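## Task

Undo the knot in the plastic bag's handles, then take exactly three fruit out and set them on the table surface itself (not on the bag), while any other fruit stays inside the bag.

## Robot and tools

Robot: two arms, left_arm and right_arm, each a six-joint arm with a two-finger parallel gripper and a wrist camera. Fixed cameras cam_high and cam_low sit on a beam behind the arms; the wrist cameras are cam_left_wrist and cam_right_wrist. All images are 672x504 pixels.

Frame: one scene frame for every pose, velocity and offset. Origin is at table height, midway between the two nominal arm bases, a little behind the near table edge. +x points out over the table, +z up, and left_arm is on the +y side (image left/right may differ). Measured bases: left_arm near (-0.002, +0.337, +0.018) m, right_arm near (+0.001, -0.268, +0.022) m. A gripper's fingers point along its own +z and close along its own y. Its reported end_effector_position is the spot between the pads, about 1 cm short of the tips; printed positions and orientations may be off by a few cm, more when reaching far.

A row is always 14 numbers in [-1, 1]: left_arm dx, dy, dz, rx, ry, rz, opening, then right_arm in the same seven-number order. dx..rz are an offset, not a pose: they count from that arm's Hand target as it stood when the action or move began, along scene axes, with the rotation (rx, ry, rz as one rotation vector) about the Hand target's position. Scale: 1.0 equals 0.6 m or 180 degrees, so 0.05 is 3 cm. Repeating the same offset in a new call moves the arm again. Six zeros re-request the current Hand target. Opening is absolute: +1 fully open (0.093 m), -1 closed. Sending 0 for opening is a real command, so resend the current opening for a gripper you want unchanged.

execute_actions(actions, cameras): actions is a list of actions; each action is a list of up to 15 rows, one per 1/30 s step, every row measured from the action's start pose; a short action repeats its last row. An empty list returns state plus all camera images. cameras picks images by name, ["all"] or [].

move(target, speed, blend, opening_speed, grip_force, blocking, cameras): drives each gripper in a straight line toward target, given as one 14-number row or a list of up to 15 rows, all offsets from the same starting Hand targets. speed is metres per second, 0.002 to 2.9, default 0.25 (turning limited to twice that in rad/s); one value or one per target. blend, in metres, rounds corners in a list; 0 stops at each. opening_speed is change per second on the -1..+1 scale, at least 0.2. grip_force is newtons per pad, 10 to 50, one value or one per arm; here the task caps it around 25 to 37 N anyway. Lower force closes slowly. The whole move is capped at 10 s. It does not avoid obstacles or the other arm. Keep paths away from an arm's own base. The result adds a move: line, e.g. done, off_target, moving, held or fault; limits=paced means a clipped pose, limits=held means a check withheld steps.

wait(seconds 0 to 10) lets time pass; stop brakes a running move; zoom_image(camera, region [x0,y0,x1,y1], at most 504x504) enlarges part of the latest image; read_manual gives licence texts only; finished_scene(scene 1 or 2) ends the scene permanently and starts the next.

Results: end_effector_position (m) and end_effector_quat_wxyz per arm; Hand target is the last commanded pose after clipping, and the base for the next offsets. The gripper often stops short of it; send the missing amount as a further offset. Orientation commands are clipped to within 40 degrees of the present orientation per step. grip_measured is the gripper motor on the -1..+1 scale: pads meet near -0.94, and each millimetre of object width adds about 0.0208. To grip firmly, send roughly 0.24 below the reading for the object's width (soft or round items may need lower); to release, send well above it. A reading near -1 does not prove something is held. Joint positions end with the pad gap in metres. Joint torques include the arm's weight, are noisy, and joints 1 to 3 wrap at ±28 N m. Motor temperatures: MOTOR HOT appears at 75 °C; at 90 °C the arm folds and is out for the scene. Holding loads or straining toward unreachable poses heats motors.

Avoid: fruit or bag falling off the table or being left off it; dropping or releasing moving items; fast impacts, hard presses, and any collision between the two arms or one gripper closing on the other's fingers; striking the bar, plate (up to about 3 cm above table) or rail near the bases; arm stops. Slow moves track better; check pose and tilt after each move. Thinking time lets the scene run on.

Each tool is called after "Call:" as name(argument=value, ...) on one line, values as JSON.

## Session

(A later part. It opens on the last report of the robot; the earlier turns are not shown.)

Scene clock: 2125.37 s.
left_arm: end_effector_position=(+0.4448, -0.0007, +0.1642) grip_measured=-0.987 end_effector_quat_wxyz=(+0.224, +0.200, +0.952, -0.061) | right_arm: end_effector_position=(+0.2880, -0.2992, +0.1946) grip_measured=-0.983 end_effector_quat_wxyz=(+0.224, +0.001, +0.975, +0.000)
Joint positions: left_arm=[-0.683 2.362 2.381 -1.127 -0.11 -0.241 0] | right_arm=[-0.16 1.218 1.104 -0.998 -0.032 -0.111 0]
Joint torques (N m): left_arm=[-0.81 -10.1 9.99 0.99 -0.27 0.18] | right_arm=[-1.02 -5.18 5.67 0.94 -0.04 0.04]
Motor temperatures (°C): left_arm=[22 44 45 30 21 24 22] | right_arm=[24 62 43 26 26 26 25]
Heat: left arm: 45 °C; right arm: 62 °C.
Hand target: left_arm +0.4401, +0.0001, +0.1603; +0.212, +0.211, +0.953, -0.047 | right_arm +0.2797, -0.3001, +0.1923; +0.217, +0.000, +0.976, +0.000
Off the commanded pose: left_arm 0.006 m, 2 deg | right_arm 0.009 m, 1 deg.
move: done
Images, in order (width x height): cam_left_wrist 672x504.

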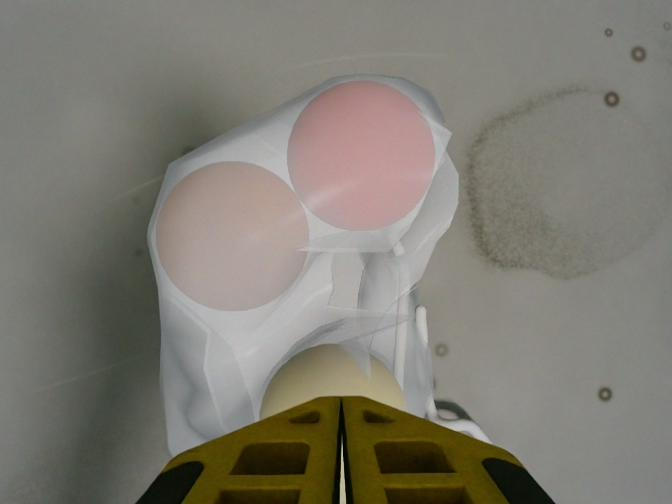

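Call:
move(target=[-0.25, 0.2583, 0.09, 0.0105, 0.0261, 0.0384, -1, 0, 0, 0, 0, 0, 0, -1], speed=0.18, cameras=[])

Call:
move(target=[0, 0, 0, 0, 0, 0, -1, 0.2338, 0.4585, -0.1038, 0.0068, -0.1106, 0.0385, -1], speed=0.18, cameras=["cam_right_wrist"])

Call:
zoom_image(camera="cam_right_wrist", region=[100, 0, 500, 400])

Scene clock: 2147.70 s.
left_arm: end_effector_position=(+0.2986, +0.1444, +0.2172) grip_measured=-0.987 end_effector_quat_wxyz=(+0.186, +0.162, +0.968, -0.040) | right_arm: end_effector_position=(+0.2880, -0.2992, +0.1946) grip_measured=-0.983 end_effector_quat_wxyz=(+0.224, +0.001, +0.975, +0.000)
Joint positions: left_arm=[-0.63 1.568 1.518 -1.144 -0.11 -0.276 0] | right_arm=[-0.16 1.218 1.104 -0.998 -0.032 -0.111 0]
Joint torques (N m): left_arm=[0.18 -6.98 6.27 0.82 -0.22 -0.12] | right_arm=[-1.2 -5.22 5.68 0.9 -0.06 0.04]
Motor temperatures (°C): left_arm=[22 46 48 30 21 24 22] | right_arm=[24 54 42 27 25 26 25]
Heat: left arm: 48 °C; right arm: 54 °C.
Hand target: left_arm +0.2901, +0.1551, +0.2143; +0.172, +0.154, +0.973, -0.027 | right_arm +0.2797, -0.3001, +0.1923; +0.217, +0.000, +0.976, +0.000
Off the commanded pose: left_arm 0.014 m, 3 deg | right_arm 0.009 m, 1 deg.
move: off_target (left_arm)
No camera images: "cameras" was empty.

Scene clock: 2150.13 s.
left_arm: end_effector_position=(+0.2986, +0.1444, +0.2172) grip_measured=-0.987 end_effector_quat_wxyz=(+0.186, +0.162, +0.968, -0.040) | right_arm: end_effector_position=(+0.4086, -0.0354, +0.1216) grip_measured=-0.983 end_effector_quat_wxyz=(+0.361, -0.064, +0.930, +0.013)
Joint positions: left_arm=[-0.63 1.568 1.518 -1.144 -0.11 -0.276 0] | right_arm=[0.612 1.828 1.231 -0.312 0.377 0.379 0]
Joint torques (N m): left_arm=[0.14 -7.02 6.37 0.82 -0.24 -0.13] | right_arm=[0.35 -7.6 9.8 1.63 0.36 0.22]
Heat: left arm: 48 °C; right arm: 54 °C.
Hand target: left_arm +0.2901, +0.1551, +0.2143; +0.172, +0.154, +0.973, -0.027 | right_arm +0.4199, -0.0249, +0.1299; +0.381, -0.056, +0.922, +0.024
Off the commanded pose: left_arm 0.014 m, 3 deg | right_arm 0.018 m, 3 deg.
move: off_target (left_arm, right_arm)
Images, in order (width x height): cam_right_wrist 672x504.

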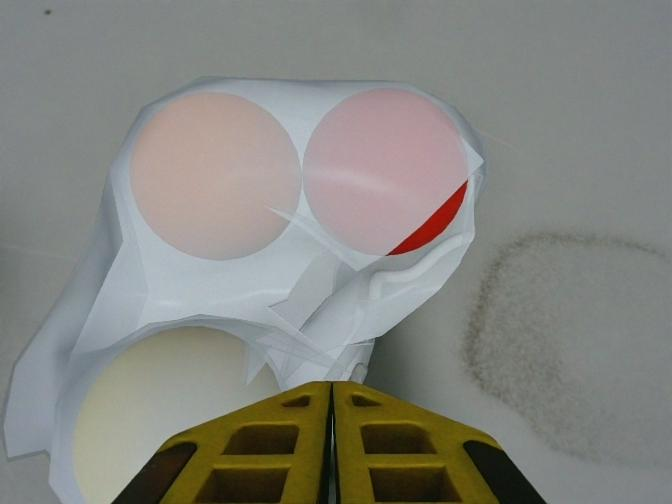

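Scaled by 1.260 from the camera's 672x504 image, which has a finer 960x720 frame.

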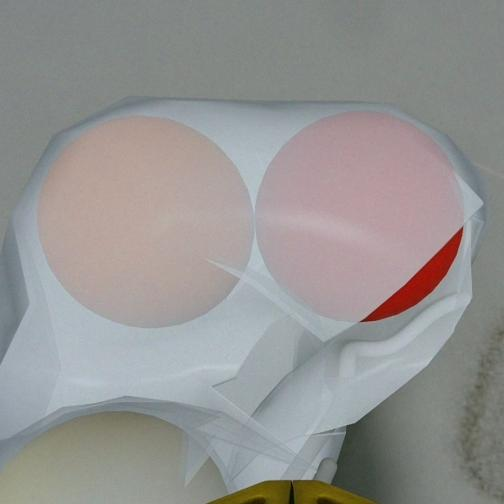

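Call:
move(target=[0, 0, 0, 0, 0, 0, -1, 0.0642, 0.0098, -0.125, 0, 0, 0, -1], speed=0.1, cameras=["cam_right_wrist"])

Call:
zoom_image(camera="cam_right_wrist", region=[170, 100, 520, 400])

Scene clock: 2170.77 s.
left_arm: end_effector_position=(+0.2986, +0.1444, +0.2172) grip_measured=-0.987 end_effector_quat_wxyz=(+0.186, +0.162, +0.968, -0.040) | right_arm: end_effector_position=(+0.4460, -0.0270, +0.0506) grip_measured=-0.983 end_effector_quat_wxyz=(+0.367, -0.056, +0.928, +0.010)
Joint positions: left_arm=[-0.63 1.568 1.518 -1.144 -0.11 -0.276 0] | right_arm=[0.575 2.068 1.248 -0.072 0.37 0.356 0]
Joint torques (N m): left_arm=[0.12 -7.09 6.31 0.82 -0.24 -0.12] | right_arm=[-0.85 -9.25 9.2 1.66 0.1 0.02]
Heat: left arm: 46 °C; right arm: 52 °C.
Hand target: left_arm +0.2901, +0.1551, +0.2143; +0.172, +0.154, +0.973, -0.027 | right_arm +0.4584, -0.0190, +0.0549; +0.381, -0.056, +0.922, +0.024
Off the commanded pose: left_arm 0.014 m, 3 deg | right_arm 0.015 m, 2 deg.
move: off_target (left_arm, right_arm)
Images, in order (width x height): cam_right_wrist 672x504.

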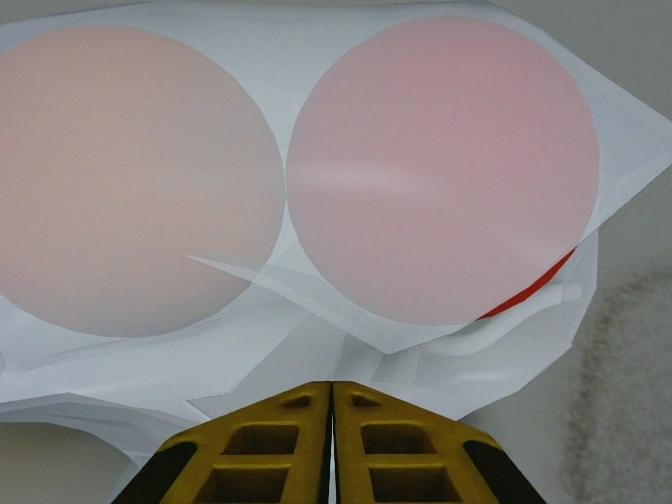

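Scaled by 1.440 from the camera's 672x504 image, which has a finer 960x720 frame.

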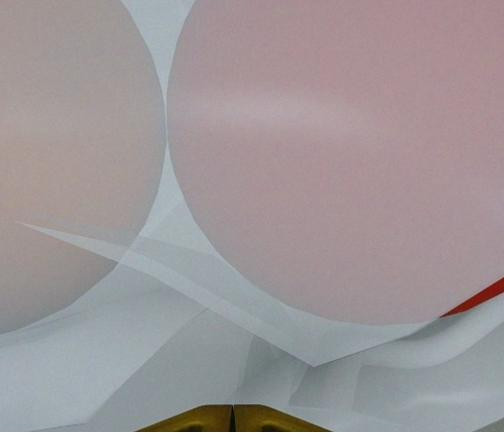

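Call:
move(target=[0, 0, 0, 0, 0, 0, -1, 0.0, 0.0, -0.033, 0, 0, 0, -1], speed=0.05, cameras=["cam_right_wrist"])

Scene clock: 2178.90 s.
left_arm: end_effector_position=(+0.2986, +0.1444, +0.2172) grip_measured=-0.987 end_effector_quat_wxyz=(+0.186, +0.162, +0.968, -0.040) | right_arm: end_effector_position=(+0.4523, -0.0221, +0.0394) grip_measured=-0.983 end_effector_quat_wxyz=(+0.376, -0.054, +0.925, +0.016)
Joint positions: left_arm=[-0.63 1.568 1.518 -1.144 -0.11 -0.276 0] | right_arm=[0.575 2.111 1.248 -0.006 0.369 0.356 0]
Joint torques (N m): left_arm=[0.13 -7.04 6.31 0.82 -0.24 -0.12] | right_arm=[-0.94 -9.29 7.04 1.71 0.09 0.05]
Heat: left arm: 45 °C; right arm: 53 °C.
Hand target: left_arm +0.2901, +0.1551, +0.2143; +0.172, +0.154, +0.973, -0.027 | right_arm +0.4584, -0.0190, +0.0351; +0.381, -0.056, +0.922, +0.024
Off the commanded pose: left_arm 0.014 m, 3 deg | right_arm 0.008 m, 1 deg.
move: off_target (left_arm)
Images, in order (width x height): cam_right_wrist 672x504.

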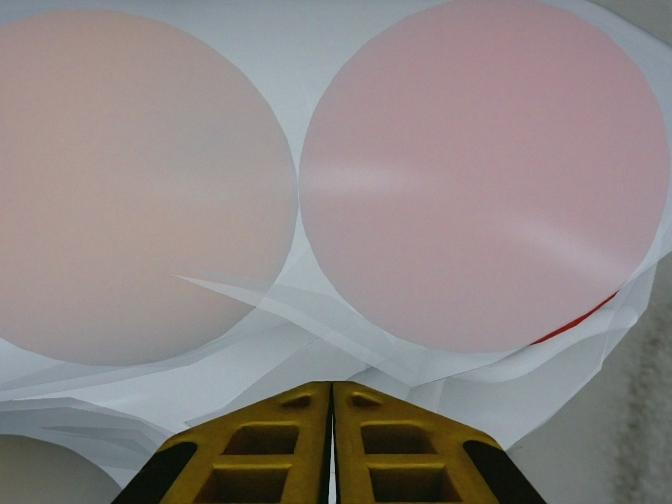

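Call:
move(target=[0, 0, 0, 0, 0, 0, -1, 0.0, 0.0, -0.02, 0, 0, 0, -1], speed=0.04, cameras=["cam_right_wrist"])

Scene clock: 2182.83 s.
left_arm: end_effector_position=(+0.2986, +0.1444, +0.2172) grip_measured=-0.987 end_effector_quat_wxyz=(+0.186, +0.162, +0.968, -0.040) | right_arm: end_effector_position=(+0.4563, -0.0191, +0.0338) grip_measured=-0.983 end_effector_quat_wxyz=(+0.383, -0.053, +0.922, +0.020)
Joint positions: left_arm=[-0.63 1.568 1.518 -1.144 -0.11 -0.276 0] | right_arm=[0.575 2.135 1.248 0.036 0.369 0.355 0]
Joint torques (N m): left_arm=[0.14 -7.02 6.31 0.81 -0.23 -0.12] | right_arm=[-0.98 -9.01 5.87 1.7 0.07 0.04]
Heat: left arm: 45 °C; right arm: 53 °C.
Hand target: left_arm +0.2901, +0.1551, +0.2143; +0.172, +0.154, +0.973, -0.027 | right_arm +0.4584, -0.0190, +0.0230; +0.381, -0.056, +0.922, +0.024
Off the commanded pose: left_arm 0.014 m, 3 deg | right_arm 0.011 m, 1 deg.
move: off_target (left_arm, right_arm)
Images, in order (width x height): cam_right_wrist 672x504.

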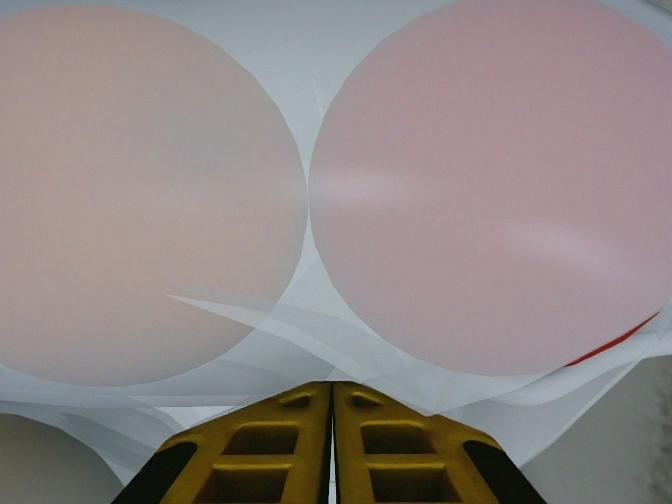

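Call:
move(target=[0, 0, 0, 0, 0, 0, -1, 0.055, 0.003, 0.01, 0, 0, 0, -1], speed=0.04, cameras=["cam_right_wrist"])

Scene clock: 2191.17 s.
left_arm: end_effector_position=(+0.2986, +0.1444, +0.2172) grip_measured=-0.987 end_effector_quat_wxyz=(+0.186, +0.162, +0.968, -0.040) | right_arm: end_effector_position=(+0.4903, -0.0180, +0.0386) grip_measured=-0.983 end_effector_quat_wxyz=(+0.397, -0.048, +0.916, +0.028)
Joint positions: left_arm=[-0.63 1.568 1.518 -1.144 -0.11 -0.276 0] | right_arm=[0.532 2.206 1.366 0.036 0.342 0.324 0]
Joint torques (N m): left_arm=[0.17 -7.05 6.37 0.85 -0.22 -0.12] | right_arm=[-0.92 -9.83 9.2 1.14 0.08 0.02]
Heat: left arm: 45 °C; right arm: 54 °C.
Hand target: left_arm +0.2901, +0.1551, +0.2143; +0.172, +0.154, +0.973, -0.027 | right_arm +0.4914, -0.0173, +0.0290; +0.381, -0.056, +0.922, +0.024
Off the commanded pose: left_arm 0.014 m, 3 deg | right_arm 0.010 m, 2 deg.
move: off_target (left_arm)
Images, in order (width x height): cam_right_wrist 672x504.

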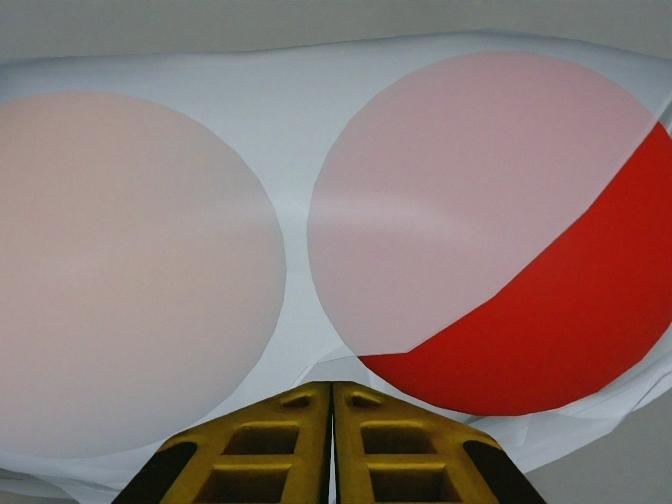

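Call:
move(target=[0, 0, 0, 0, 0, 0, -1, 0.03, 0.003, 0.085, 0, 0, 0, -1], speed=0.05, cameras=["cam_right_wrist"])

Scene clock: 2195.70 s.
left_arm: end_effector_position=(+0.2986, +0.1444, +0.2172) grip_measured=-0.987 end_effector_quat_wxyz=(+0.186, +0.162, +0.968, -0.040) | right_arm: end_effector_position=(+0.5062, -0.0160, +0.0687) grip_measured=-0.983 end_effector_quat_wxyz=(+0.382, -0.052, +0.922, +0.020)
Joint positions: left_arm=[-0.63 1.568 1.518 -1.144 -0.11 -0.276 0] | right_arm=[0.518 2.206 1.529 -0.16 0.33 0.311 0]
Joint torques (N m): left_arm=[0.14 -6.99 6.31 0.8 -0.25 -0.11] | right_arm=[-0.84 -13.29 9.52 1.08 0.09 0.03]
Motor temperatures (°C): left_arm=[22 44 45 29 21 24 22] | right_arm=[24 55 45 31 25 26 25]
Heat: left arm: 45 °C; right arm: 55 °C.
Hand target: left_arm +0.2901, +0.1551, +0.2143; +0.172, +0.154, +0.973, -0.027 | right_arm +0.5095, -0.0155, +0.0800; +0.381, -0.056, +0.922, +0.024
Off the commanded pose: left_arm 0.014 m, 3 deg | right_arm 0.012 m, 1 deg.
move: off_target (left_arm, right_arm)
Images, in order (width x height): cam_right_wrist 672x504.

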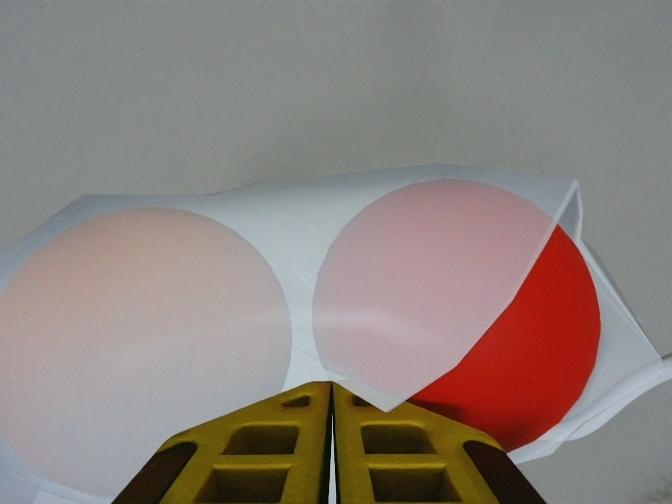

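Call:
move(target=[0, 0, 0, 0, 0, 0, -1, 0.085, 0.008, 0.02, 0, 0, 0, -1], speed=0.05, cameras=["cam_right_wrist"])

Scene clock: 2199.70 s.
left_arm: end_effector_position=(+0.2986, +0.1444, +0.2172) grip_measured=-0.987 end_effector_quat_wxyz=(+0.186, +0.162, +0.968, -0.040) | right_arm: end_effector_position=(+0.5591, -0.0112, +0.1010) grip_measured=-0.983 end_effector_quat_wxyz=(+0.396, -0.048, +0.917, +0.026)
Joint positions: left_arm=[-0.63 1.568 1.518 -1.144 -0.11 -0.276 0] | right_arm=[0.472 2.331 1.855 -0.317 0.3 0.277 0]
Joint torques (N m): left_arm=[0.14 -6.95 6.34 0.84 -0.23 -0.12] | right_arm=[-0.7 -11.34 10.41 1.16 0.09 0.04]
Motor temperatures (°C): left_arm=[22 44 45 29 21 24 22] | right_arm=[24 57 46 30 25 26 25]
Heat: left arm: 45 °C; right arm: 57 °C.
Hand target: left_arm +0.2901, +0.1551, +0.2143; +0.172, +0.154, +0.973, -0.027 | right_arm +0.5605, -0.0107, +0.0921; +0.381, -0.056, +0.922, +0.024
Off the commanded pose: left_arm 0.014 m, 3 deg | right_arm 0.009 m, 2 deg.
move: off_target (left_arm)
Images, in order (width x height): cam_right_wrist 672x504.

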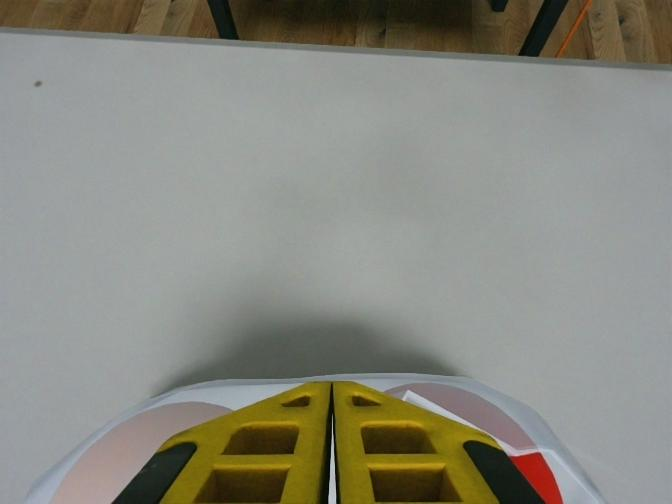

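Call:
move(target=[[0, 0, 0, 0, 0, 0, -1, -0.02, 0.0, 0.08, 0, 0, 0, -1], [0, 0, 0, 0, 0, 0, -1, -0.22, -0.03, 0.1, 0, 0, 0, -1]], speed=0.1, blend=[0.02, 0], cameras=["cam_right_wrist"])

Call:
zoom_image(camera="cam_right_wrist", region=[100, 50, 500, 450])

Scene clock: 2204.97 s.
left_arm: end_effector_position=(+0.2986, +0.1444, +0.2172) grip_measured=-0.987 end_effector_quat_wxyz=(+0.186, +0.162, +0.968, -0.040) | right_arm: end_effector_position=(+0.4276, -0.0321, +0.1329) grip_measured=-0.983 end_effector_quat_wxyz=(+0.354, -0.065, +0.933, +0.010)
Joint positions: left_arm=[-0.63 1.568 1.518 -1.144 -0.11 -0.276 0] | right_arm=[0.589 1.884 1.36 -0.397 0.362 0.362 0]
Joint torques (N m): left_arm=[0.14 -7.04 6.3 0.82 -0.24 -0.11] | right_arm=[0.62 -13.46 5.93 1.63 0.36 0.24]
Motor temperatures (°C): left_arm=[22 44 44 29 21 24 22] | right_arm=[24 59 46 30 25 26 25]
Heat: left arm: 44 °C; right arm: 59 °C.
Hand target: left_arm +0.2901, +0.1551, +0.2143; +0.172, +0.154, +0.973, -0.027 | right_arm +0.4284, -0.0286, +0.1521; +0.381, -0.056, +0.922, +0.024
Off the commanded pose: left_arm 0.014 m, 3 deg | right_arm 0.020 m, 4 deg.
move: off_target (left_arm, right_arm)
Images, in order (width x height): cam_right_wrist 672x504.

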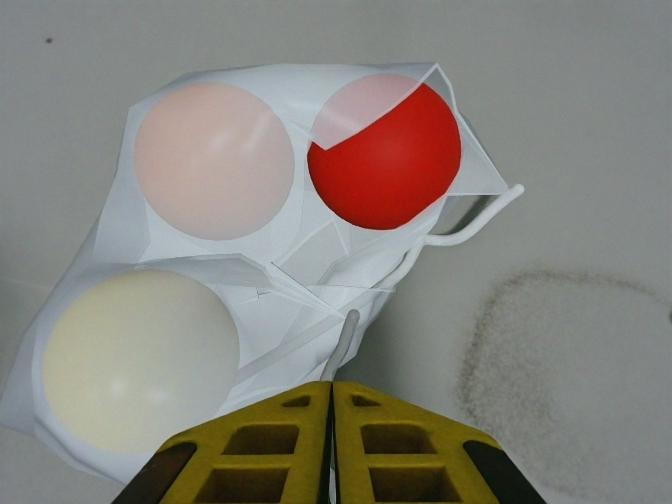

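Scaled by 1.260 from the camera's 672x504 image, which has a finer 960x720 frame.

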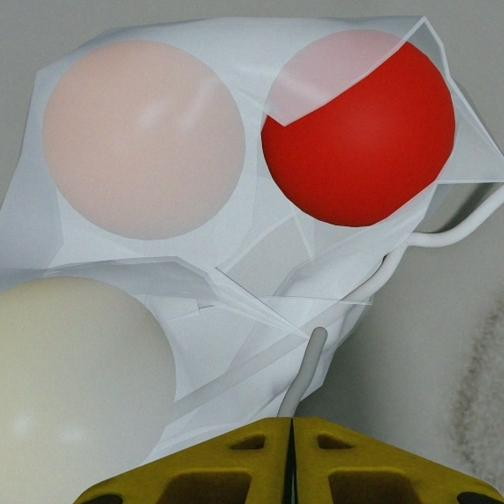

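Call:
move(target=[0, 0, 0, 0, 0, 0, -1, 0.1017, 0.042, -0.14, 0, 0, 0, -1], speed=0.1, cameras=["cam_right_wrist"])

Scene clock: 2248.87 s.
left_arm: end_effector_position=(+0.2986, +0.1444, +0.2172) grip_measured=-0.987 end_effector_quat_wxyz=(+0.186, +0.162, +0.968, -0.040) | right_arm: end_effector_position=(+0.4770, -0.0114, +0.0638) grip_measured=-0.983 end_effector_quat_wxyz=(+0.367, -0.056, +0.929, +0.010)
Joint positions: left_arm=[-0.63 1.568 1.518 -1.144 -0.11 -0.276 0] | right_arm=[0.563 2.156 1.451 -0.185 0.363 0.348 0]
Joint torques (N m): left_arm=[0.09 -6.99 6.3 0.81 -0.24 -0.11] | right_arm=[-0.87 -10.14 9.57 1.67 0.09 0.03]
Motor temperatures (°C): left_arm=[22 43 44 29 21 24 22] | right_arm=[24 61 43 33 25 26 25]
Heat: left arm: 44 °C; right arm: 61 °C.
Hand target: left_arm +0.2901, +0.1551, +0.2143; +0.172, +0.154, +0.973, -0.027 | right_arm +0.4894, -0.0036, +0.0680; +0.381, -0.056, +0.922, +0.023
Off the commanded pose: left_arm 0.014 m, 3 deg | right_arm 0.015 m, 2 deg.
move: off_target (left_arm, right_arm)
Images, in order (width x height): cam_right_wrist 672x504.

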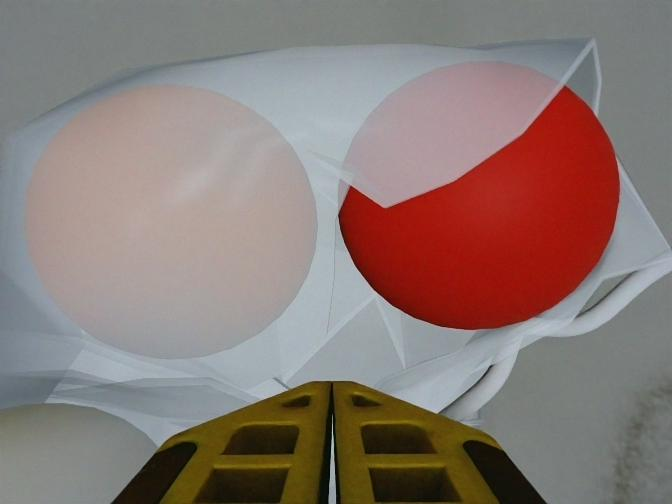

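Call:
move(target=[0, 0, 0, 0, 0, 0, -1, 0.145, -0.005, -0.012, 0, 0, 0, -1], speed=0.05, cameras=["cam_right_wrist"])

Scene clock: 2264.83 s.
left_arm: end_effector_position=(+0.2986, +0.1444, +0.2172) grip_measured=-0.987 end_effector_quat_wxyz=(+0.186, +0.162, +0.968, -0.040) | right_arm: end_effector_position=(+0.5798, -0.0034, +0.0841) grip_measured=-0.983 end_effector_quat_wxyz=(+0.412, -0.046, +0.909, +0.034)
Joint positions: left_arm=[-0.63 1.568 1.518 -1.144 -0.11 -0.276 0] | right_arm=[0.464 2.423 1.922 -0.252 0.294 0.269 0]
Joint torques (N m): left_arm=[0.08 -7.04 6.3 0.82 -0.21 -0.12] | right_arm=[-0.69 -11.1 9.73 1.08 0.06 0.03]
Motor temperatures (°C): left_arm=[22 43 44 29 21 24 22] | right_arm=[24 62 44 33 25 26 25]
Heat: left arm: 44 °C; right arm: 62 °C.
Hand target: left_arm +0.2901, +0.1551, +0.2143; +0.172, +0.154, +0.973, -0.027 | right_arm +0.5765, -0.0065, +0.0610; +0.381, -0.056, +0.922, +0.024
Off the commanded pose: left_arm 0.014 m, 3 deg | right_arm 0.024 m, 4 deg.
move: off_target (left_arm, right_arm)
Images, in order (width x height): cam_right_wrist 672x504.

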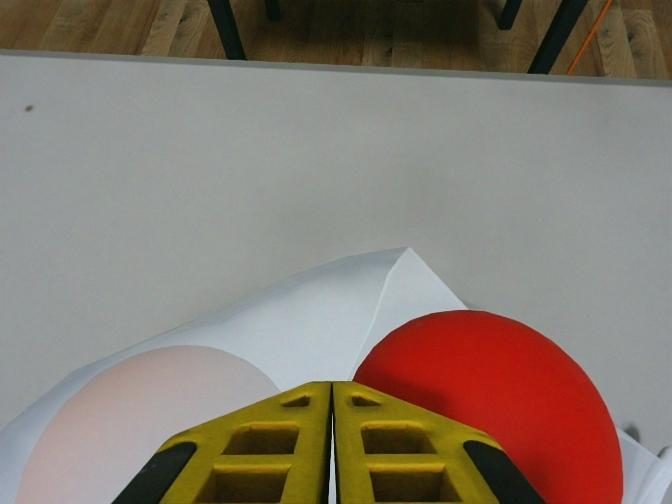

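Call:
move(target=[[0, 0, 0, 0, 0, 0, -1, 0.0, 0.0, 0.1, 0, 0, 0, -1], [0, 0, 0, 0, 0, 0, -1, -0.2, -0.08, 0.15, 0, 0, 0, -1]], speed=0.1, blend=[0.01, 0], cameras=["cam_right_wrist"])

Scene clock: 2270.17 s.
left_arm: end_effector_position=(+0.2986, +0.1444, +0.2172) grip_measured=-0.987 end_effector_quat_wxyz=(+0.186, +0.162, +0.968, -0.040) | right_arm: end_effector_position=(+0.4564, -0.0590, +0.1322) grip_measured=-0.983 end_effector_quat_wxyz=(+0.355, -0.063, +0.933, +0.012)
Joint positions: left_arm=[-0.63 1.568 1.518 -1.144 -0.11 -0.276 0] | right_arm=[0.491 1.912 1.393 -0.373 0.299 0.286 0]
Joint torques (N m): left_arm=[0.18 -6.97 6.34 0.83 -0.24 -0.11] | right_arm=[0.77 -13.57 5.74 1.67 0.32 0.24]
Motor temperatures (°C): left_arm=[22 43 44 29 21 24 22] | right_arm=[24 63 44 33 25 26 25]
Heat: left arm: 44 °C; right arm: 63 °C.
Hand target: left_arm +0.2901, +0.1551, +0.2143; +0.172, +0.154, +0.973, -0.027 | right_arm +0.4564, -0.0544, +0.1509; +0.381, -0.056, +0.922, +0.024
Off the commanded pose: left_arm 0.014 m, 3 deg | right_arm 0.019 m, 4 deg.
move: off_target (left_arm, right_arm)
Images, in order (width x height): cam_right_wrist 672x504.

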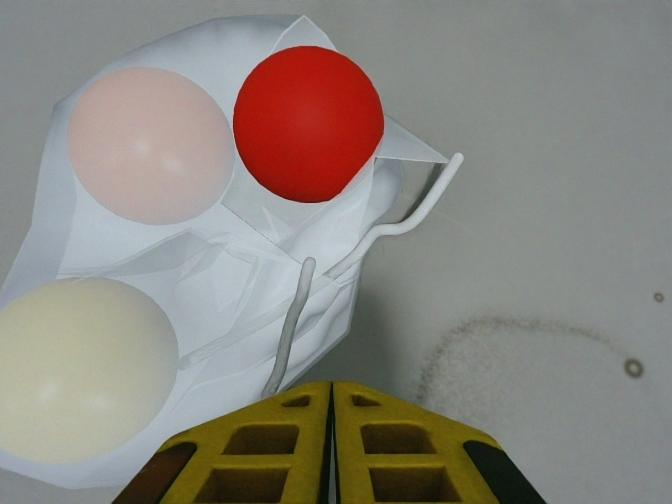

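Call:
move(target=[0, 0, 0, 0, 0, 0, -1, 0.1538, -0.048, -0.0515, -0.0138, 0.0243, 0.2387, 0.97], speed=0.12, cameras=["cam_right_wrist"])

Scene clock: 2296.43 s.
left_arm: end_effector_position=(+0.2986, +0.1444, +0.2172) grip_measured=-0.987 end_effector_quat_wxyz=(+0.186, +0.162, +0.968, -0.040) | right_arm: end_effector_position=(+0.5485, -0.0840, +0.1261) grip_measured=+0.967 end_effector_quat_wxyz=(+0.322, -0.393, +0.850, +0.136)
Joint positions: left_arm=[-0.63 1.568 1.518 -1.144 -0.11 -0.276 0] | right_arm=[0.18 2.266 1.936 -0.625 -0.367 -0.532 0.092]
Joint torques (N m): left_arm=[0.17 -7.01 6.35 0.85 -0.24 -0.12] | right_arm=[-0.58 -10.97 10.14 0.98 -0.41 0.03]
Motor temperatures (°C): left_arm=[22 42 43 28 21 24 22] | right_arm=[24 63 44 34 25 26 25]
Heat: left arm: 43 °C; right arm: 63 °C.
Hand target: left_arm +0.2901, +0.1551, +0.2143; +0.172, +0.154, +0.973, -0.027 | right_arm +0.5488, -0.0833, +0.1200; +0.310, -0.397, +0.852, +0.144
Off the commanded pose: left_arm 0.014 m, 3 deg | right_arm 0.006 m, 2 deg.
move: off_target (left_arm)
Images, in order (width x height): cam_right_wrist 672x504.

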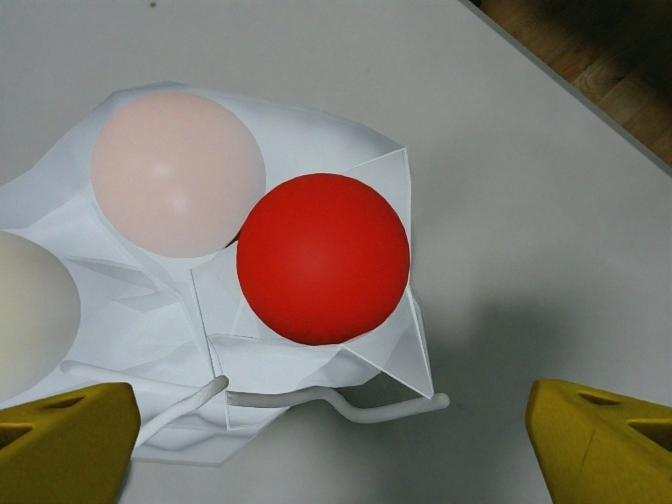

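Call:
move(target=[0, 0, 0, 0, 0, 0, -1, 0.0257, 0.0217, -0.0728, 0.0138, -0.0098, 0.0447, -0.67], speed=0.08, cameras=["cam_right_wrist"])

Scene clock: 2320.13 s.
left_arm: end_effector_position=(+0.2986, +0.1444, +0.2172) grip_measured=-0.987 end_effector_quat_wxyz=(+0.186, +0.162, +0.968, -0.040) | right_arm: end_effector_position=(+0.5528, -0.0719, +0.0752) grip_measured=-0.667 end_effector_quat_wxyz=(+0.304, -0.447, +0.823, +0.177)
Joint positions: left_arm=[-0.63 1.568 1.518 -1.144 -0.11 -0.276 0] | right_arm=[0.166 2.414 2 -0.62 -0.481 -0.657 0.013]
Joint torques (N m): left_arm=[0.09 -6.95 6.35 0.83 -0.23 -0.13] | right_arm=[-0.83 -11.89 9.85 1.34 -0.5 0.05]
Motor temperatures (°C): left_arm=[22 42 43 28 21 24 22] | right_arm=[24 61 46 31 25 26 25]
Heat: left arm: 43 °C; right arm: 61 °C.
Hand target: left_arm +0.2901, +0.1551, +0.2143; +0.172, +0.154, +0.973, -0.027 | right_arm +0.5641, -0.0702, +0.0763; +0.321, -0.451, +0.813, +0.178
Off the commanded pose: left_arm 0.014 m, 3 deg | right_arm 0.012 m, 2 deg.
move: off_target (left_arm, right_arm)
Images, in order (width x height): cam_right_wrist 672x504.

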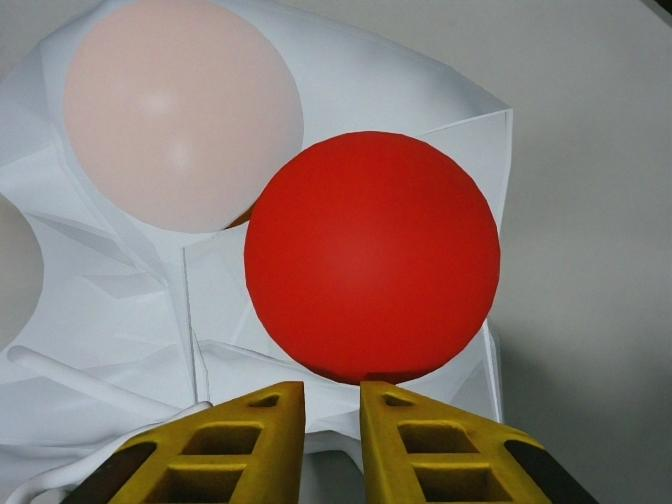

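Call:
move(target=[0, 0, 0, 0, 0, 0, -1, -0.0083, -0.06, -0.0367, 0, 0, 0, -1], speed=0.06, cameras=["cam_right_wrist"])

Scene clock: 2352.23 s.
left_arm: end_effector_position=(+0.2986, +0.1444, +0.2172) grip_measured=-0.987 end_effector_quat_wxyz=(+0.186, +0.162, +0.968, -0.040) | right_arm: end_effector_position=(+0.5583, -0.1075, +0.0598) grip_measured=-0.983 end_effector_quat_wxyz=(+0.315, -0.447, +0.819, +0.173)
Joint positions: left_arm=[-0.63 1.568 1.518 -1.144 -0.11 -0.276 0] | right_arm=[0.094 2.414 1.935 -0.563 -0.518 -0.725 0]
Joint torques (N m): left_arm=[0.1 -7.01 6.32 0.8 -0.22 -0.11] | right_arm=[-0.59 -13.04 5.79 1.36 -0.56 0.1]
Motor temperatures (°C): left_arm=[22 42 43 28 21 24 22] | right_arm=[24 68 46 33 25 26 24]
Heat: left arm: 43 °C; right arm: 68 °C.
Hand target: left_arm +0.2901, +0.1551, +0.2143; +0.172, +0.154, +0.973, -0.027 | right_arm +0.5592, -0.1063, +0.0543; +0.321, -0.451, +0.813, +0.178
Off the commanded pose: left_arm 0.014 m, 3 deg | right_arm 0.006 m, 1 deg.
move: off_target (left_arm)
Images, in order (width x height): cam_right_wrist 672x504.

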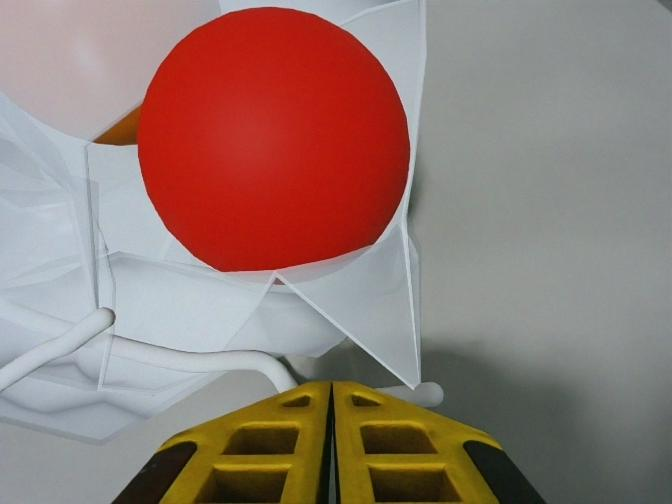

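Call:
move(target=[[0, 0, 0, 0, 0, 0, -1, 0.0, 0.0, -0.035, 0, 0, 0, -1], [0, 0, 0, 0, 0, 0, -1, 0.13, 0.0, -0.035, 0, 0, 0, -1]], speed=0.06, blend=[0.005, 0], cameras=["cam_right_wrist"])

Scene clock: 2364.20 s.
left_arm: end_effector_position=(+0.2986, +0.1444, +0.2172) grip_measured=-0.987 end_effector_quat_wxyz=(+0.186, +0.162, +0.968, -0.040) | right_arm: end_effector_position=(+0.6406, -0.1045, +0.0449) grip_measured=-0.983 end_effector_quat_wxyz=(+0.353, -0.448, +0.806, +0.159)
Joint positions: left_arm=[-0.63 1.568 1.518 -1.144 -0.11 -0.276 0] | right_arm=[0.079 2.931 2.834 -0.861 -0.524 -0.73 0]
Joint torques (N m): left_arm=[0.16 -6.99 6.26 0.81 -0.25 -0.12] | right_arm=[-0.66 -13.37 9.81 0.86 -0.46 0.21]
Motor temperatures (°C): left_arm=[22 42 43 28 21 24 22] | right_arm=[24 70 45 32 25 26 25]
Heat: left arm: 43 °C; right arm: 70 °C.
Hand target: left_arm +0.2901, +0.1551, +0.2143; +0.172, +0.154, +0.973, -0.027 | right_arm +0.6372, -0.1061, +0.0334; +0.321, -0.451, +0.813, +0.178
Off the commanded pose: left_arm 0.014 m, 3 deg | right_arm 0.012 m, 4 deg.
elbow stopped short (right arm): the move would have taken joint 3 (elbow) straighter than the controller allows.
move: off_target (left_arm, right_arm)
Images, in order (width x height): cam_right_wrist 672x504.

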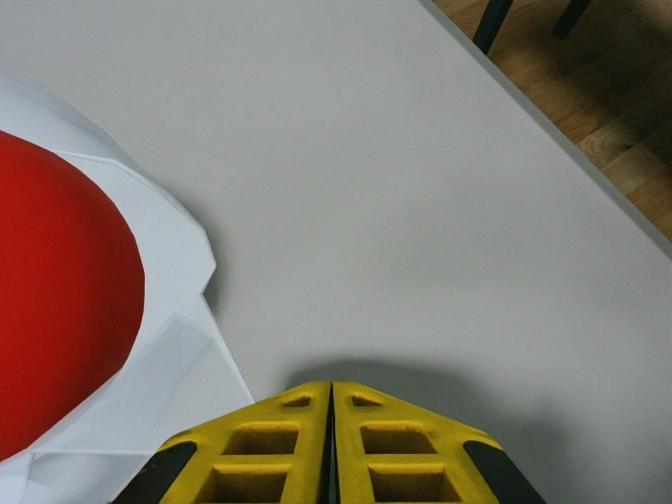

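Call:
move(target=[[0, 0, 0, 0, 0, 0, -1, -0.02, 0.0, 0.1, 0, 0, 0, -1], [0, 0, 0, 0, 0, 0, -1, -0.58, -0.323, 0.265, -0.0509, 0.0919, -0.3193, -1]], speed=0.2, blend=[0.01, 0], cameras=["cam_high"])

Scene clock: 2372.67 s.
left_arm: end_effector_position=(+0.2986, +0.1444, +0.2172) grip_measured=-0.987 end_effector_quat_wxyz=(+0.186, +0.162, +0.968, -0.040) | right_arm: end_effector_position=(+0.3006, -0.2972, +0.1970) grip_measured=-0.983 end_effector_quat_wxyz=(+0.231, -0.010, +0.973, +0.002)
Joint positions: left_arm=[-0.63 1.568 1.518 -1.144 -0.11 -0.276 0] | right_arm=[-0.153 1.255 1.132 -0.975 -0.041 -0.126 0]
Joint torques (N m): left_arm=[0.12 -6.99 6.34 0.8 -0.24 -0.13] | right_arm=[-1.02 -5.35 5.49 0.81 0.03 0.2]
Motor temperatures (°C): left_arm=[22 42 43 28 21 24 22] | right_arm=[24 71 46 32 25 26 25]
Heat: left arm: 43 °C; right arm: 71 °C.
Hand target: left_arm +0.2901, +0.1551, +0.2143; +0.172, +0.154, +0.973, -0.027 | right_arm +0.2892, -0.3000, +0.1924; +0.216, -0.001, +0.976, +0.000
Off the commanded pose: left_arm 0.014 m, 3 deg | right_arm 0.013 m, 2 deg.
elbow stopped short (right arm): the move would have taken joint 3 (elbow) straighter than the controller allows.
move: off_target (left_arm, right_arm)
Images, in order (width x height): cam_high 672x504.

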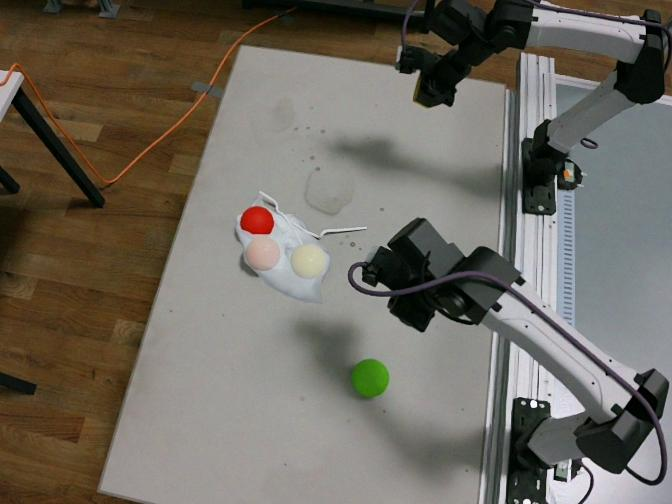

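Call:
wait(seconds=10)

Call:
wait(seconds=10)

Scene clock: 2394.60 s.
left_arm: end_effector_position=(+0.2986, +0.1444, +0.2172) grip_measured=-0.987 end_effector_quat_wxyz=(+0.186, +0.162, +0.968, -0.040) | right_arm: end_effector_position=(+0.3006, -0.2972, +0.1970) grip_measured=-0.983 end_effector_quat_wxyz=(+0.231, -0.010, +0.973, +0.002)
Joint positions: left_arm=[-0.63 1.568 1.518 -1.144 -0.11 -0.276 0] | right_arm=[-0.153 1.255 1.132 -0.975 -0.041 -0.126 0]
Joint torques (N m): left_arm=[0.13 -7.01 6.34 0.81 -0.24 -0.11] | right_arm=[-1.14 -5.48 5.45 0.78 0.05 0.24]
Motor temperatures (°C): left_arm=[22 41 43 28 21 24 22] | right_arm=[24 60 43 31 25 26 25]
Heat: left arm: 43 °C; right arm: 60 °C.
Hand target: left_arm +0.2901, +0.1551, +0.2143; +0.172, +0.154, +0.973, -0.027 | right_arm +0.2892, -0.2999, +0.1924; +0.216, -0.001, +0.976, +0.000
Tool commands: left_gripper/opening=-1.0 right_gripper/opening=-1.0
Off the commanded pose: left_arm 0.014 m, 3 deg | right_arm 0.013 m, 2 deg.
wait: 10.00 s; at rest from the start

Scene clock: 2404.60 s.
left_arm: end_effector_position=(+0.2986, +0.1444, +0.2172) grip_measured=-0.987 end_effector_quat_wxyz=(+0.186, +0.162, +0.968, -0.040) | right_arm: end_effector_position=(+0.3006, -0.2972, +0.1970) grip_measured=-0.983 end_effector_quat_wxyz=(+0.231, -0.010, +0.973, +0.002)
Joint positions: left_arm=[-0.63 1.568 1.518 -1.144 -0.11 -0.276 0] | right_arm=[-0.153 1.255 1.132 -0.975 -0.041 -0.126 0]
Joint torques (N m): left_arm=[0.12 -6.97 6.23 0.81 -0.23 -0.13] | right_arm=[-1.01 -5.44 5.67 0.83 0.06 0.24]
Motor temperatures (°C): left_arm=[22 41 43 28 21 24 22] | right_arm=[24 57 43 31 25 26 25]
Heat: left arm: 43 °C; right arm: 57 °C.
Hand target: left_arm +0.2901, +0.1551, +0.2143; +0.172, +0.154, +0.973, -0.027 | right_arm +0.2892, -0.2999, +0.1924; +0.216, -0.001, +0.976, +0.000
Tool commands: left_gripper/opening=-1.0 right_gripper/opening=-1.0
Off the commanded pose: left_arm 0.014 m, 3 deg | right_arm 0.013 m, 2 deg.
wait: 10.00 s; at rest by 0.17 s

Call:
wait(seconds=10)

Call:
move(target=[0, 0, 0, 0, 0, 0, -1, 0.4588, 0.3597, -0.1357, 0.0487, -0.104, 0.2742, -0.67], speed=0.2, cameras=["cam_right_wrist"])

Scene clock: 2416.97 s.
left_arm: end_effector_position=(+0.2986, +0.1444, +0.2172) grip_measured=-0.987 end_effector_quat_wxyz=(+0.186, +0.162, +0.968, -0.040) | right_arm: end_effector_position=(+0.3006, -0.2972, +0.1970) grip_measured=-0.983 end_effector_quat_wxyz=(+0.231, -0.010, +0.973, +0.002)
Joint positions: left_arm=[-0.63 1.568 1.518 -1.144 -0.11 -0.276 0] | right_arm=[-0.153 1.255 1.132 -0.975 -0.041 -0.126 0]
Joint torques (N m): left_arm=[0.16 -7.01 6.23 0.82 -0.23 -0.13] | right_arm=[-1.07 -5.5 5.56 0.78 0.08 0.2]
Motor temperatures (°C): left_arm=[22 41 43 28 21 24 22] | right_arm=[24 55 42 30 25 26 25]
Heat: left arm: 43 °C; right arm: 55 °C.
Hand target: left_arm +0.2901, +0.1551, +0.2143; +0.172, +0.154, +0.973, -0.027 | right_arm +0.2892, -0.2999, +0.1924; +0.216, -0.001, +0.976, +0.000
Tool commands: left_gripper/opening=-1.0 right_gripper/opening=-1.0
Off the commanded pose: left_arm 0.014 m, 3 deg | right_arm 0.013 m, 2 deg.
wait: 10.00 s; at rest from the start

Scene clock: 2420.00 s.
left_arm: end_effector_position=(+0.2986, +0.1444, +0.2172) grip_measured=-0.987 end_effector_quat_wxyz=(+0.186, +0.162, +0.968, -0.040) | right_arm: end_effector_position=(+0.5646, -0.0930, +0.1148) grip_measured=-0.673 end_effector_quat_wxyz=(+0.353, -0.380, +0.841, +0.153)
Joint positions: left_arm=[-0.63 1.568 1.518 -1.144 -0.11 -0.276 0] | right_arm=[0.143 2.291 1.89 -0.494 -0.425 -0.519 0.013]
Joint torques (N m): left_arm=[0.14 -7.02 6.24 0.82 -0.23 -0.13] | right_arm=[0.72 -11.25 10.04 1.12 -0.41 0.06]
Motor temperatures (°C): left_arm=[22 41 43 28 21 24 22] | right_arm=[24 55 43 31 25 26 25]
Heat: left arm: 43 °C; right arm: 55 °C.
Hand target: left_arm +0.2901, +0.1551, +0.2143; +0.172, +0.154, +0.973, -0.027 | right_arm +0.5644, -0.0841, +0.1109; +0.347, -0.390, +0.838, +0.162
Off the commanded pose: left_arm 0.014 m, 3 deg | right_arm 0.010 m, 2 deg.
move: off_target (left_arm)
Images, in order (width x height): cam_right_wrist 672x504.

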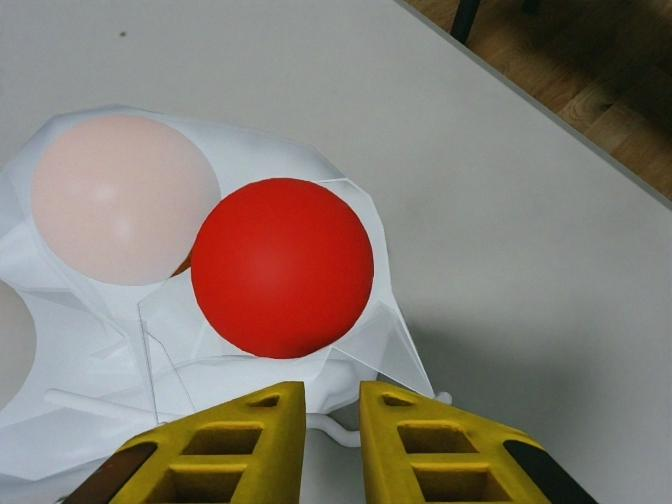

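Call:
move(target=[0, 0, 0, 0, 0, 0, -1, 0.0067, 0.033, -0.058, 0, 0, 0.0556, -0.67], speed=0.08, cameras=["cam_right_wrist"])

Scene clock: 2428.60 s.
left_arm: end_effector_position=(+0.2986, +0.1444, +0.2172) grip_measured=-0.987 end_effector_quat_wxyz=(+0.186, +0.162, +0.968, -0.040) | right_arm: end_effector_position=(+0.5727, -0.0759, +0.0826) grip_measured=-0.673 end_effector_quat_wxyz=(+0.343, -0.451, +0.804, +0.179)
Joint positions: left_arm=[-0.63 1.568 1.518 -1.144 -0.11 -0.276 0] | right_arm=[0.143 2.44 2.032 -0.551 -0.522 -0.674 0.013]
Joint torques (N m): left_arm=[0.2 -6.94 6.32 0.84 -0.25 -0.11] | right_arm=[1.24 -11.75 9.94 0.94 -0.52 -0.01]
Motor temperatures (°C): left_arm=[22 41 43 28 21 24 22] | right_arm=[24 58 44 30 25 26 25]
Heat: left arm: 43 °C; right arm: 58 °C.
Hand target: left_arm +0.2901, +0.1551, +0.2143; +0.172, +0.154, +0.973, -0.027 | right_arm +0.5685, -0.0643, +0.0762; +0.331, -0.462, +0.800, +0.191
Off the commanded pose: left_arm 0.014 m, 3 deg | right_arm 0.014 m, 2 deg.
move: off_target (left_arm, right_arm)
Images, in order (width x height): cam_right_wrist 672x504.

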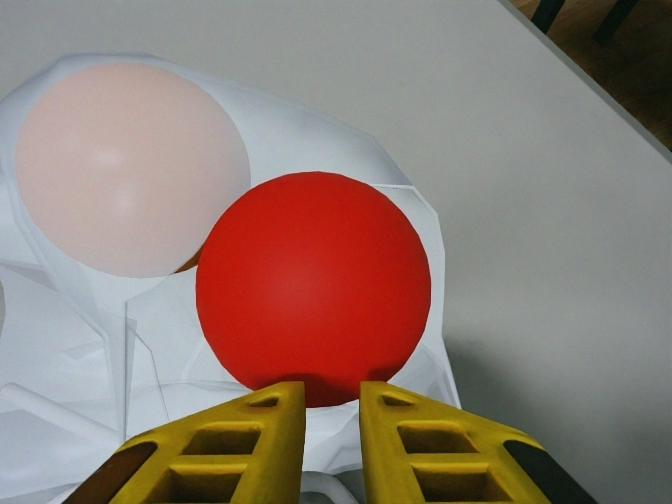

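Call:
move(target=[0, 0, 0, 0, 0, 0, -1, 0.005, 0.029, -0.03, 0, 0, 0, -0.03], speed=0.02, opening_speed=0.5, cameras=["cam_right_wrist"])

Scene clock: 2438.50 s.
left_arm: end_effector_position=(+0.2986, +0.1444, +0.2172) grip_measured=-0.987 end_effector_quat_wxyz=(+0.186, +0.162, +0.968, -0.040) | right_arm: end_effector_position=(+0.5652, -0.0565, +0.0608) grip_measured=-0.033 end_effector_quat_wxyz=(+0.324, -0.459, +0.805, +0.191)
Joint positions: left_arm=[-0.63 1.568 1.518 -1.144 -0.11 -0.276 0] | right_arm=[0.177 2.486 2.043 -0.551 -0.522 -0.666 0.044]
Joint torques (N m): left_arm=[0.23 -7.04 6.35 0.81 -0.25 -0.12] | right_arm=[0.87 -11.89 9.81 1.36 -0.32 0.24]
Motor temperatures (°C): left_arm=[22 41 43 28 21 24 22] | right_arm=[24 60 46 30 25 26 24]
Heat: left arm: 43 °C; right arm: 60 °C.
Hand target: left_arm +0.2901, +0.1551, +0.2143; +0.172, +0.154, +0.973, -0.027 | right_arm +0.5716, -0.0471, +0.0581; +0.331, -0.462, +0.800, +0.191
Off the commanded pose: left_arm 0.014 m, 3 deg | right_arm 0.012 m, 1 deg.
move: off_target (left_arm, right_arm)
Images, in order (width x height): cam_right_wrist 672x504.

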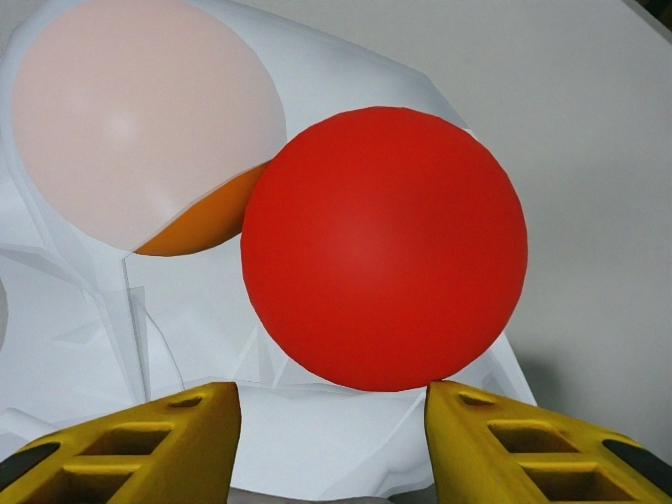

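Call:
move(target=[0, 0, 0, 0, 0, 0, -1, 0.03, 0.008, 0.035, 0, 0, 0, -0.03], speed=0.04, cameras=["cam_right_wrist"])

Scene clock: 2446.83 s.
left_arm: end_effector_position=(+0.2986, +0.1444, +0.2172) grip_measured=-0.987 end_effector_quat_wxyz=(+0.186, +0.162, +0.968, -0.040) | right_arm: end_effector_position=(+0.5934, -0.0508, +0.0887) grip_measured=-0.033 end_effector_quat_wxyz=(+0.347, -0.459, +0.797, +0.184)
Joint positions: left_arm=[-0.63 1.568 1.518 -1.144 -0.11 -0.276 0] | right_arm=[0.177 2.578 2.301 -0.664 -0.522 -0.66 0.044]
Joint torques (N m): left_arm=[0.2 -6.93 6.3 0.83 -0.23 -0.12] | right_arm=[1.13 -12.66 10.25 0.98 -0.33 0.21]
Motor temperatures (°C): left_arm=[22 41 43 28 21 24 22] | right_arm=[24 61 47 31 25 26 24]
Heat: left arm: 43 °C; right arm: 61 °C.
Hand target: left_arm +0.2901, +0.1551, +0.2143; +0.172, +0.154, +0.973, -0.027 | right_arm +0.5895, -0.0423, +0.0791; +0.331, -0.461, +0.801, +0.191
Off the commanded pose: left_arm 0.014 m, 3 deg | right_arm 0.013 m, 2 deg.
move: off_target (left_arm, right_arm)
Images, in order (width x height): cam_right_wrist 672x504.

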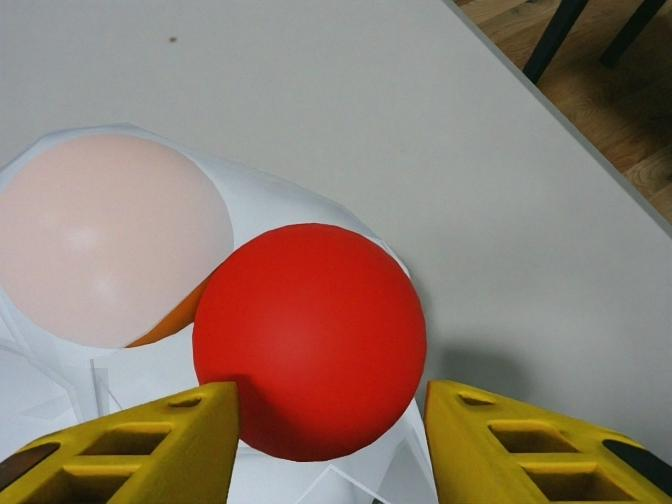

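Call:
move(target=[0, 0, 0, 0, 0, 0, -1, -0.0055, 0.0013, -0.0188, 0, 0, 0, -0.03], speed=0.03, cameras=["cam_right_wrist"])

Scene clock: 2454.43 s.
left_arm: end_effector_position=(+0.2986, +0.1444, +0.2172) grip_measured=-0.987 end_effector_quat_wxyz=(+0.186, +0.162, +0.968, -0.040) | right_arm: end_effector_position=(+0.5892, -0.0516, +0.0804) grip_measured=-0.033 end_effector_quat_wxyz=(+0.337, -0.458, +0.801, +0.187)
Joint positions: left_arm=[-0.63 1.568 1.518 -1.144 -0.11 -0.276 0] | right_arm=[0.177 2.578 2.28 -0.665 -0.522 -0.66 0.044]
Joint torques (N m): left_arm=[0.18 -6.91 6.38 0.8 -0.22 -0.14] | right_arm=[1.29 -13.7 6.05 1.37 -0.33 0.21]
Motor temperatures (°C): left_arm=[22 41 43 28 21 24 22] | right_arm=[24 63 48 31 25 26 24]
Heat: left arm: 43 °C; right arm: 63 °C.
Hand target: left_arm +0.2901, +0.1551, +0.2143; +0.172, +0.154, +0.973, -0.027 | right_arm +0.5863, -0.0415, +0.0678; +0.331, -0.461, +0.800, +0.191
Off the commanded pose: left_arm 0.014 m, 3 deg | right_arm 0.016 m, 1 deg.
move: off_target (left_arm, right_arm)
Images, in order (width x height): cam_right_wrist 672x504.

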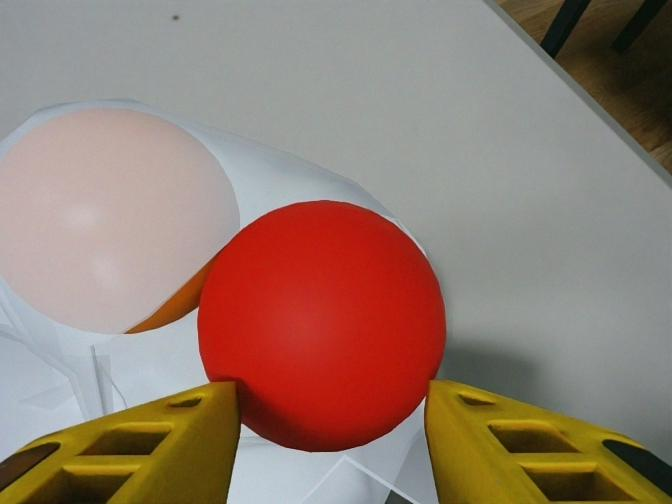

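Call:
move(target=[0, 0, 0, 0, 0, 0, -1, 0.0035, 0.014, -0.0267, 0, 0, 0, 0.39], speed=0.02, opening_speed=0.45, cameras=["cam_right_wrist"])

Scene clock: 2460.13 s.
left_arm: end_effector_position=(+0.2986, +0.1444, +0.2172) grip_measured=-0.987 end_effector_quat_wxyz=(+0.186, +0.162, +0.968, -0.040) | right_arm: end_effector_position=(+0.5885, -0.0413, +0.0705) grip_measured=+0.387 end_effector_quat_wxyz=(+0.337, -0.461, +0.798, +0.191)
Joint positions: left_arm=[-0.63 1.568 1.518 -1.144 -0.11 -0.276 0] | right_arm=[0.193 2.597 2.271 -0.632 -0.522 -0.65 0.064]
Joint torques (N m): left_arm=[0.08 -7.04 6.35 0.82 -0.24 -0.12] | right_arm=[0.94 -12.6 6.26 1.49 -0.23 0.18]
Motor temperatures (°C): left_arm=[22 41 43 28 21 24 22] | right_arm=[24 64 47 31 25 26 24]
Heat: left arm: 43 °C; right arm: 64 °C.
Hand target: left_arm +0.2901, +0.1551, +0.2143; +0.172, +0.154, +0.973, -0.027 | right_arm +0.5883, -0.0331, +0.0518; +0.331, -0.462, +0.800, +0.191
Off the commanded pose: left_arm 0.014 m, 3 deg | right_arm 0.020 m, 1 deg.
move: off_target (left_arm, right_arm)
Images, in order (width x height): cam_right_wrist 672x504.

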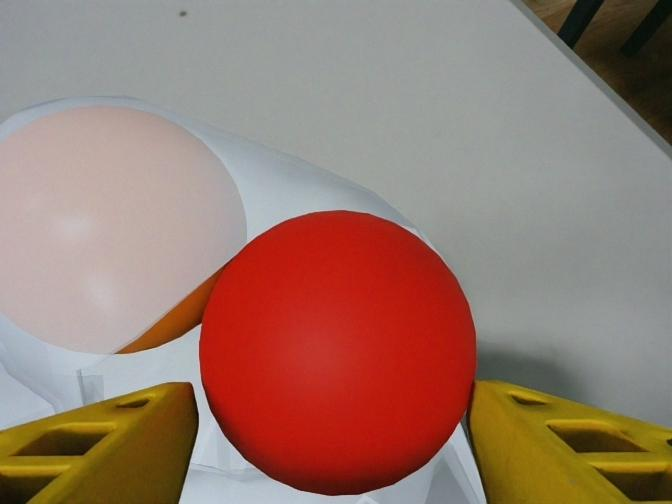

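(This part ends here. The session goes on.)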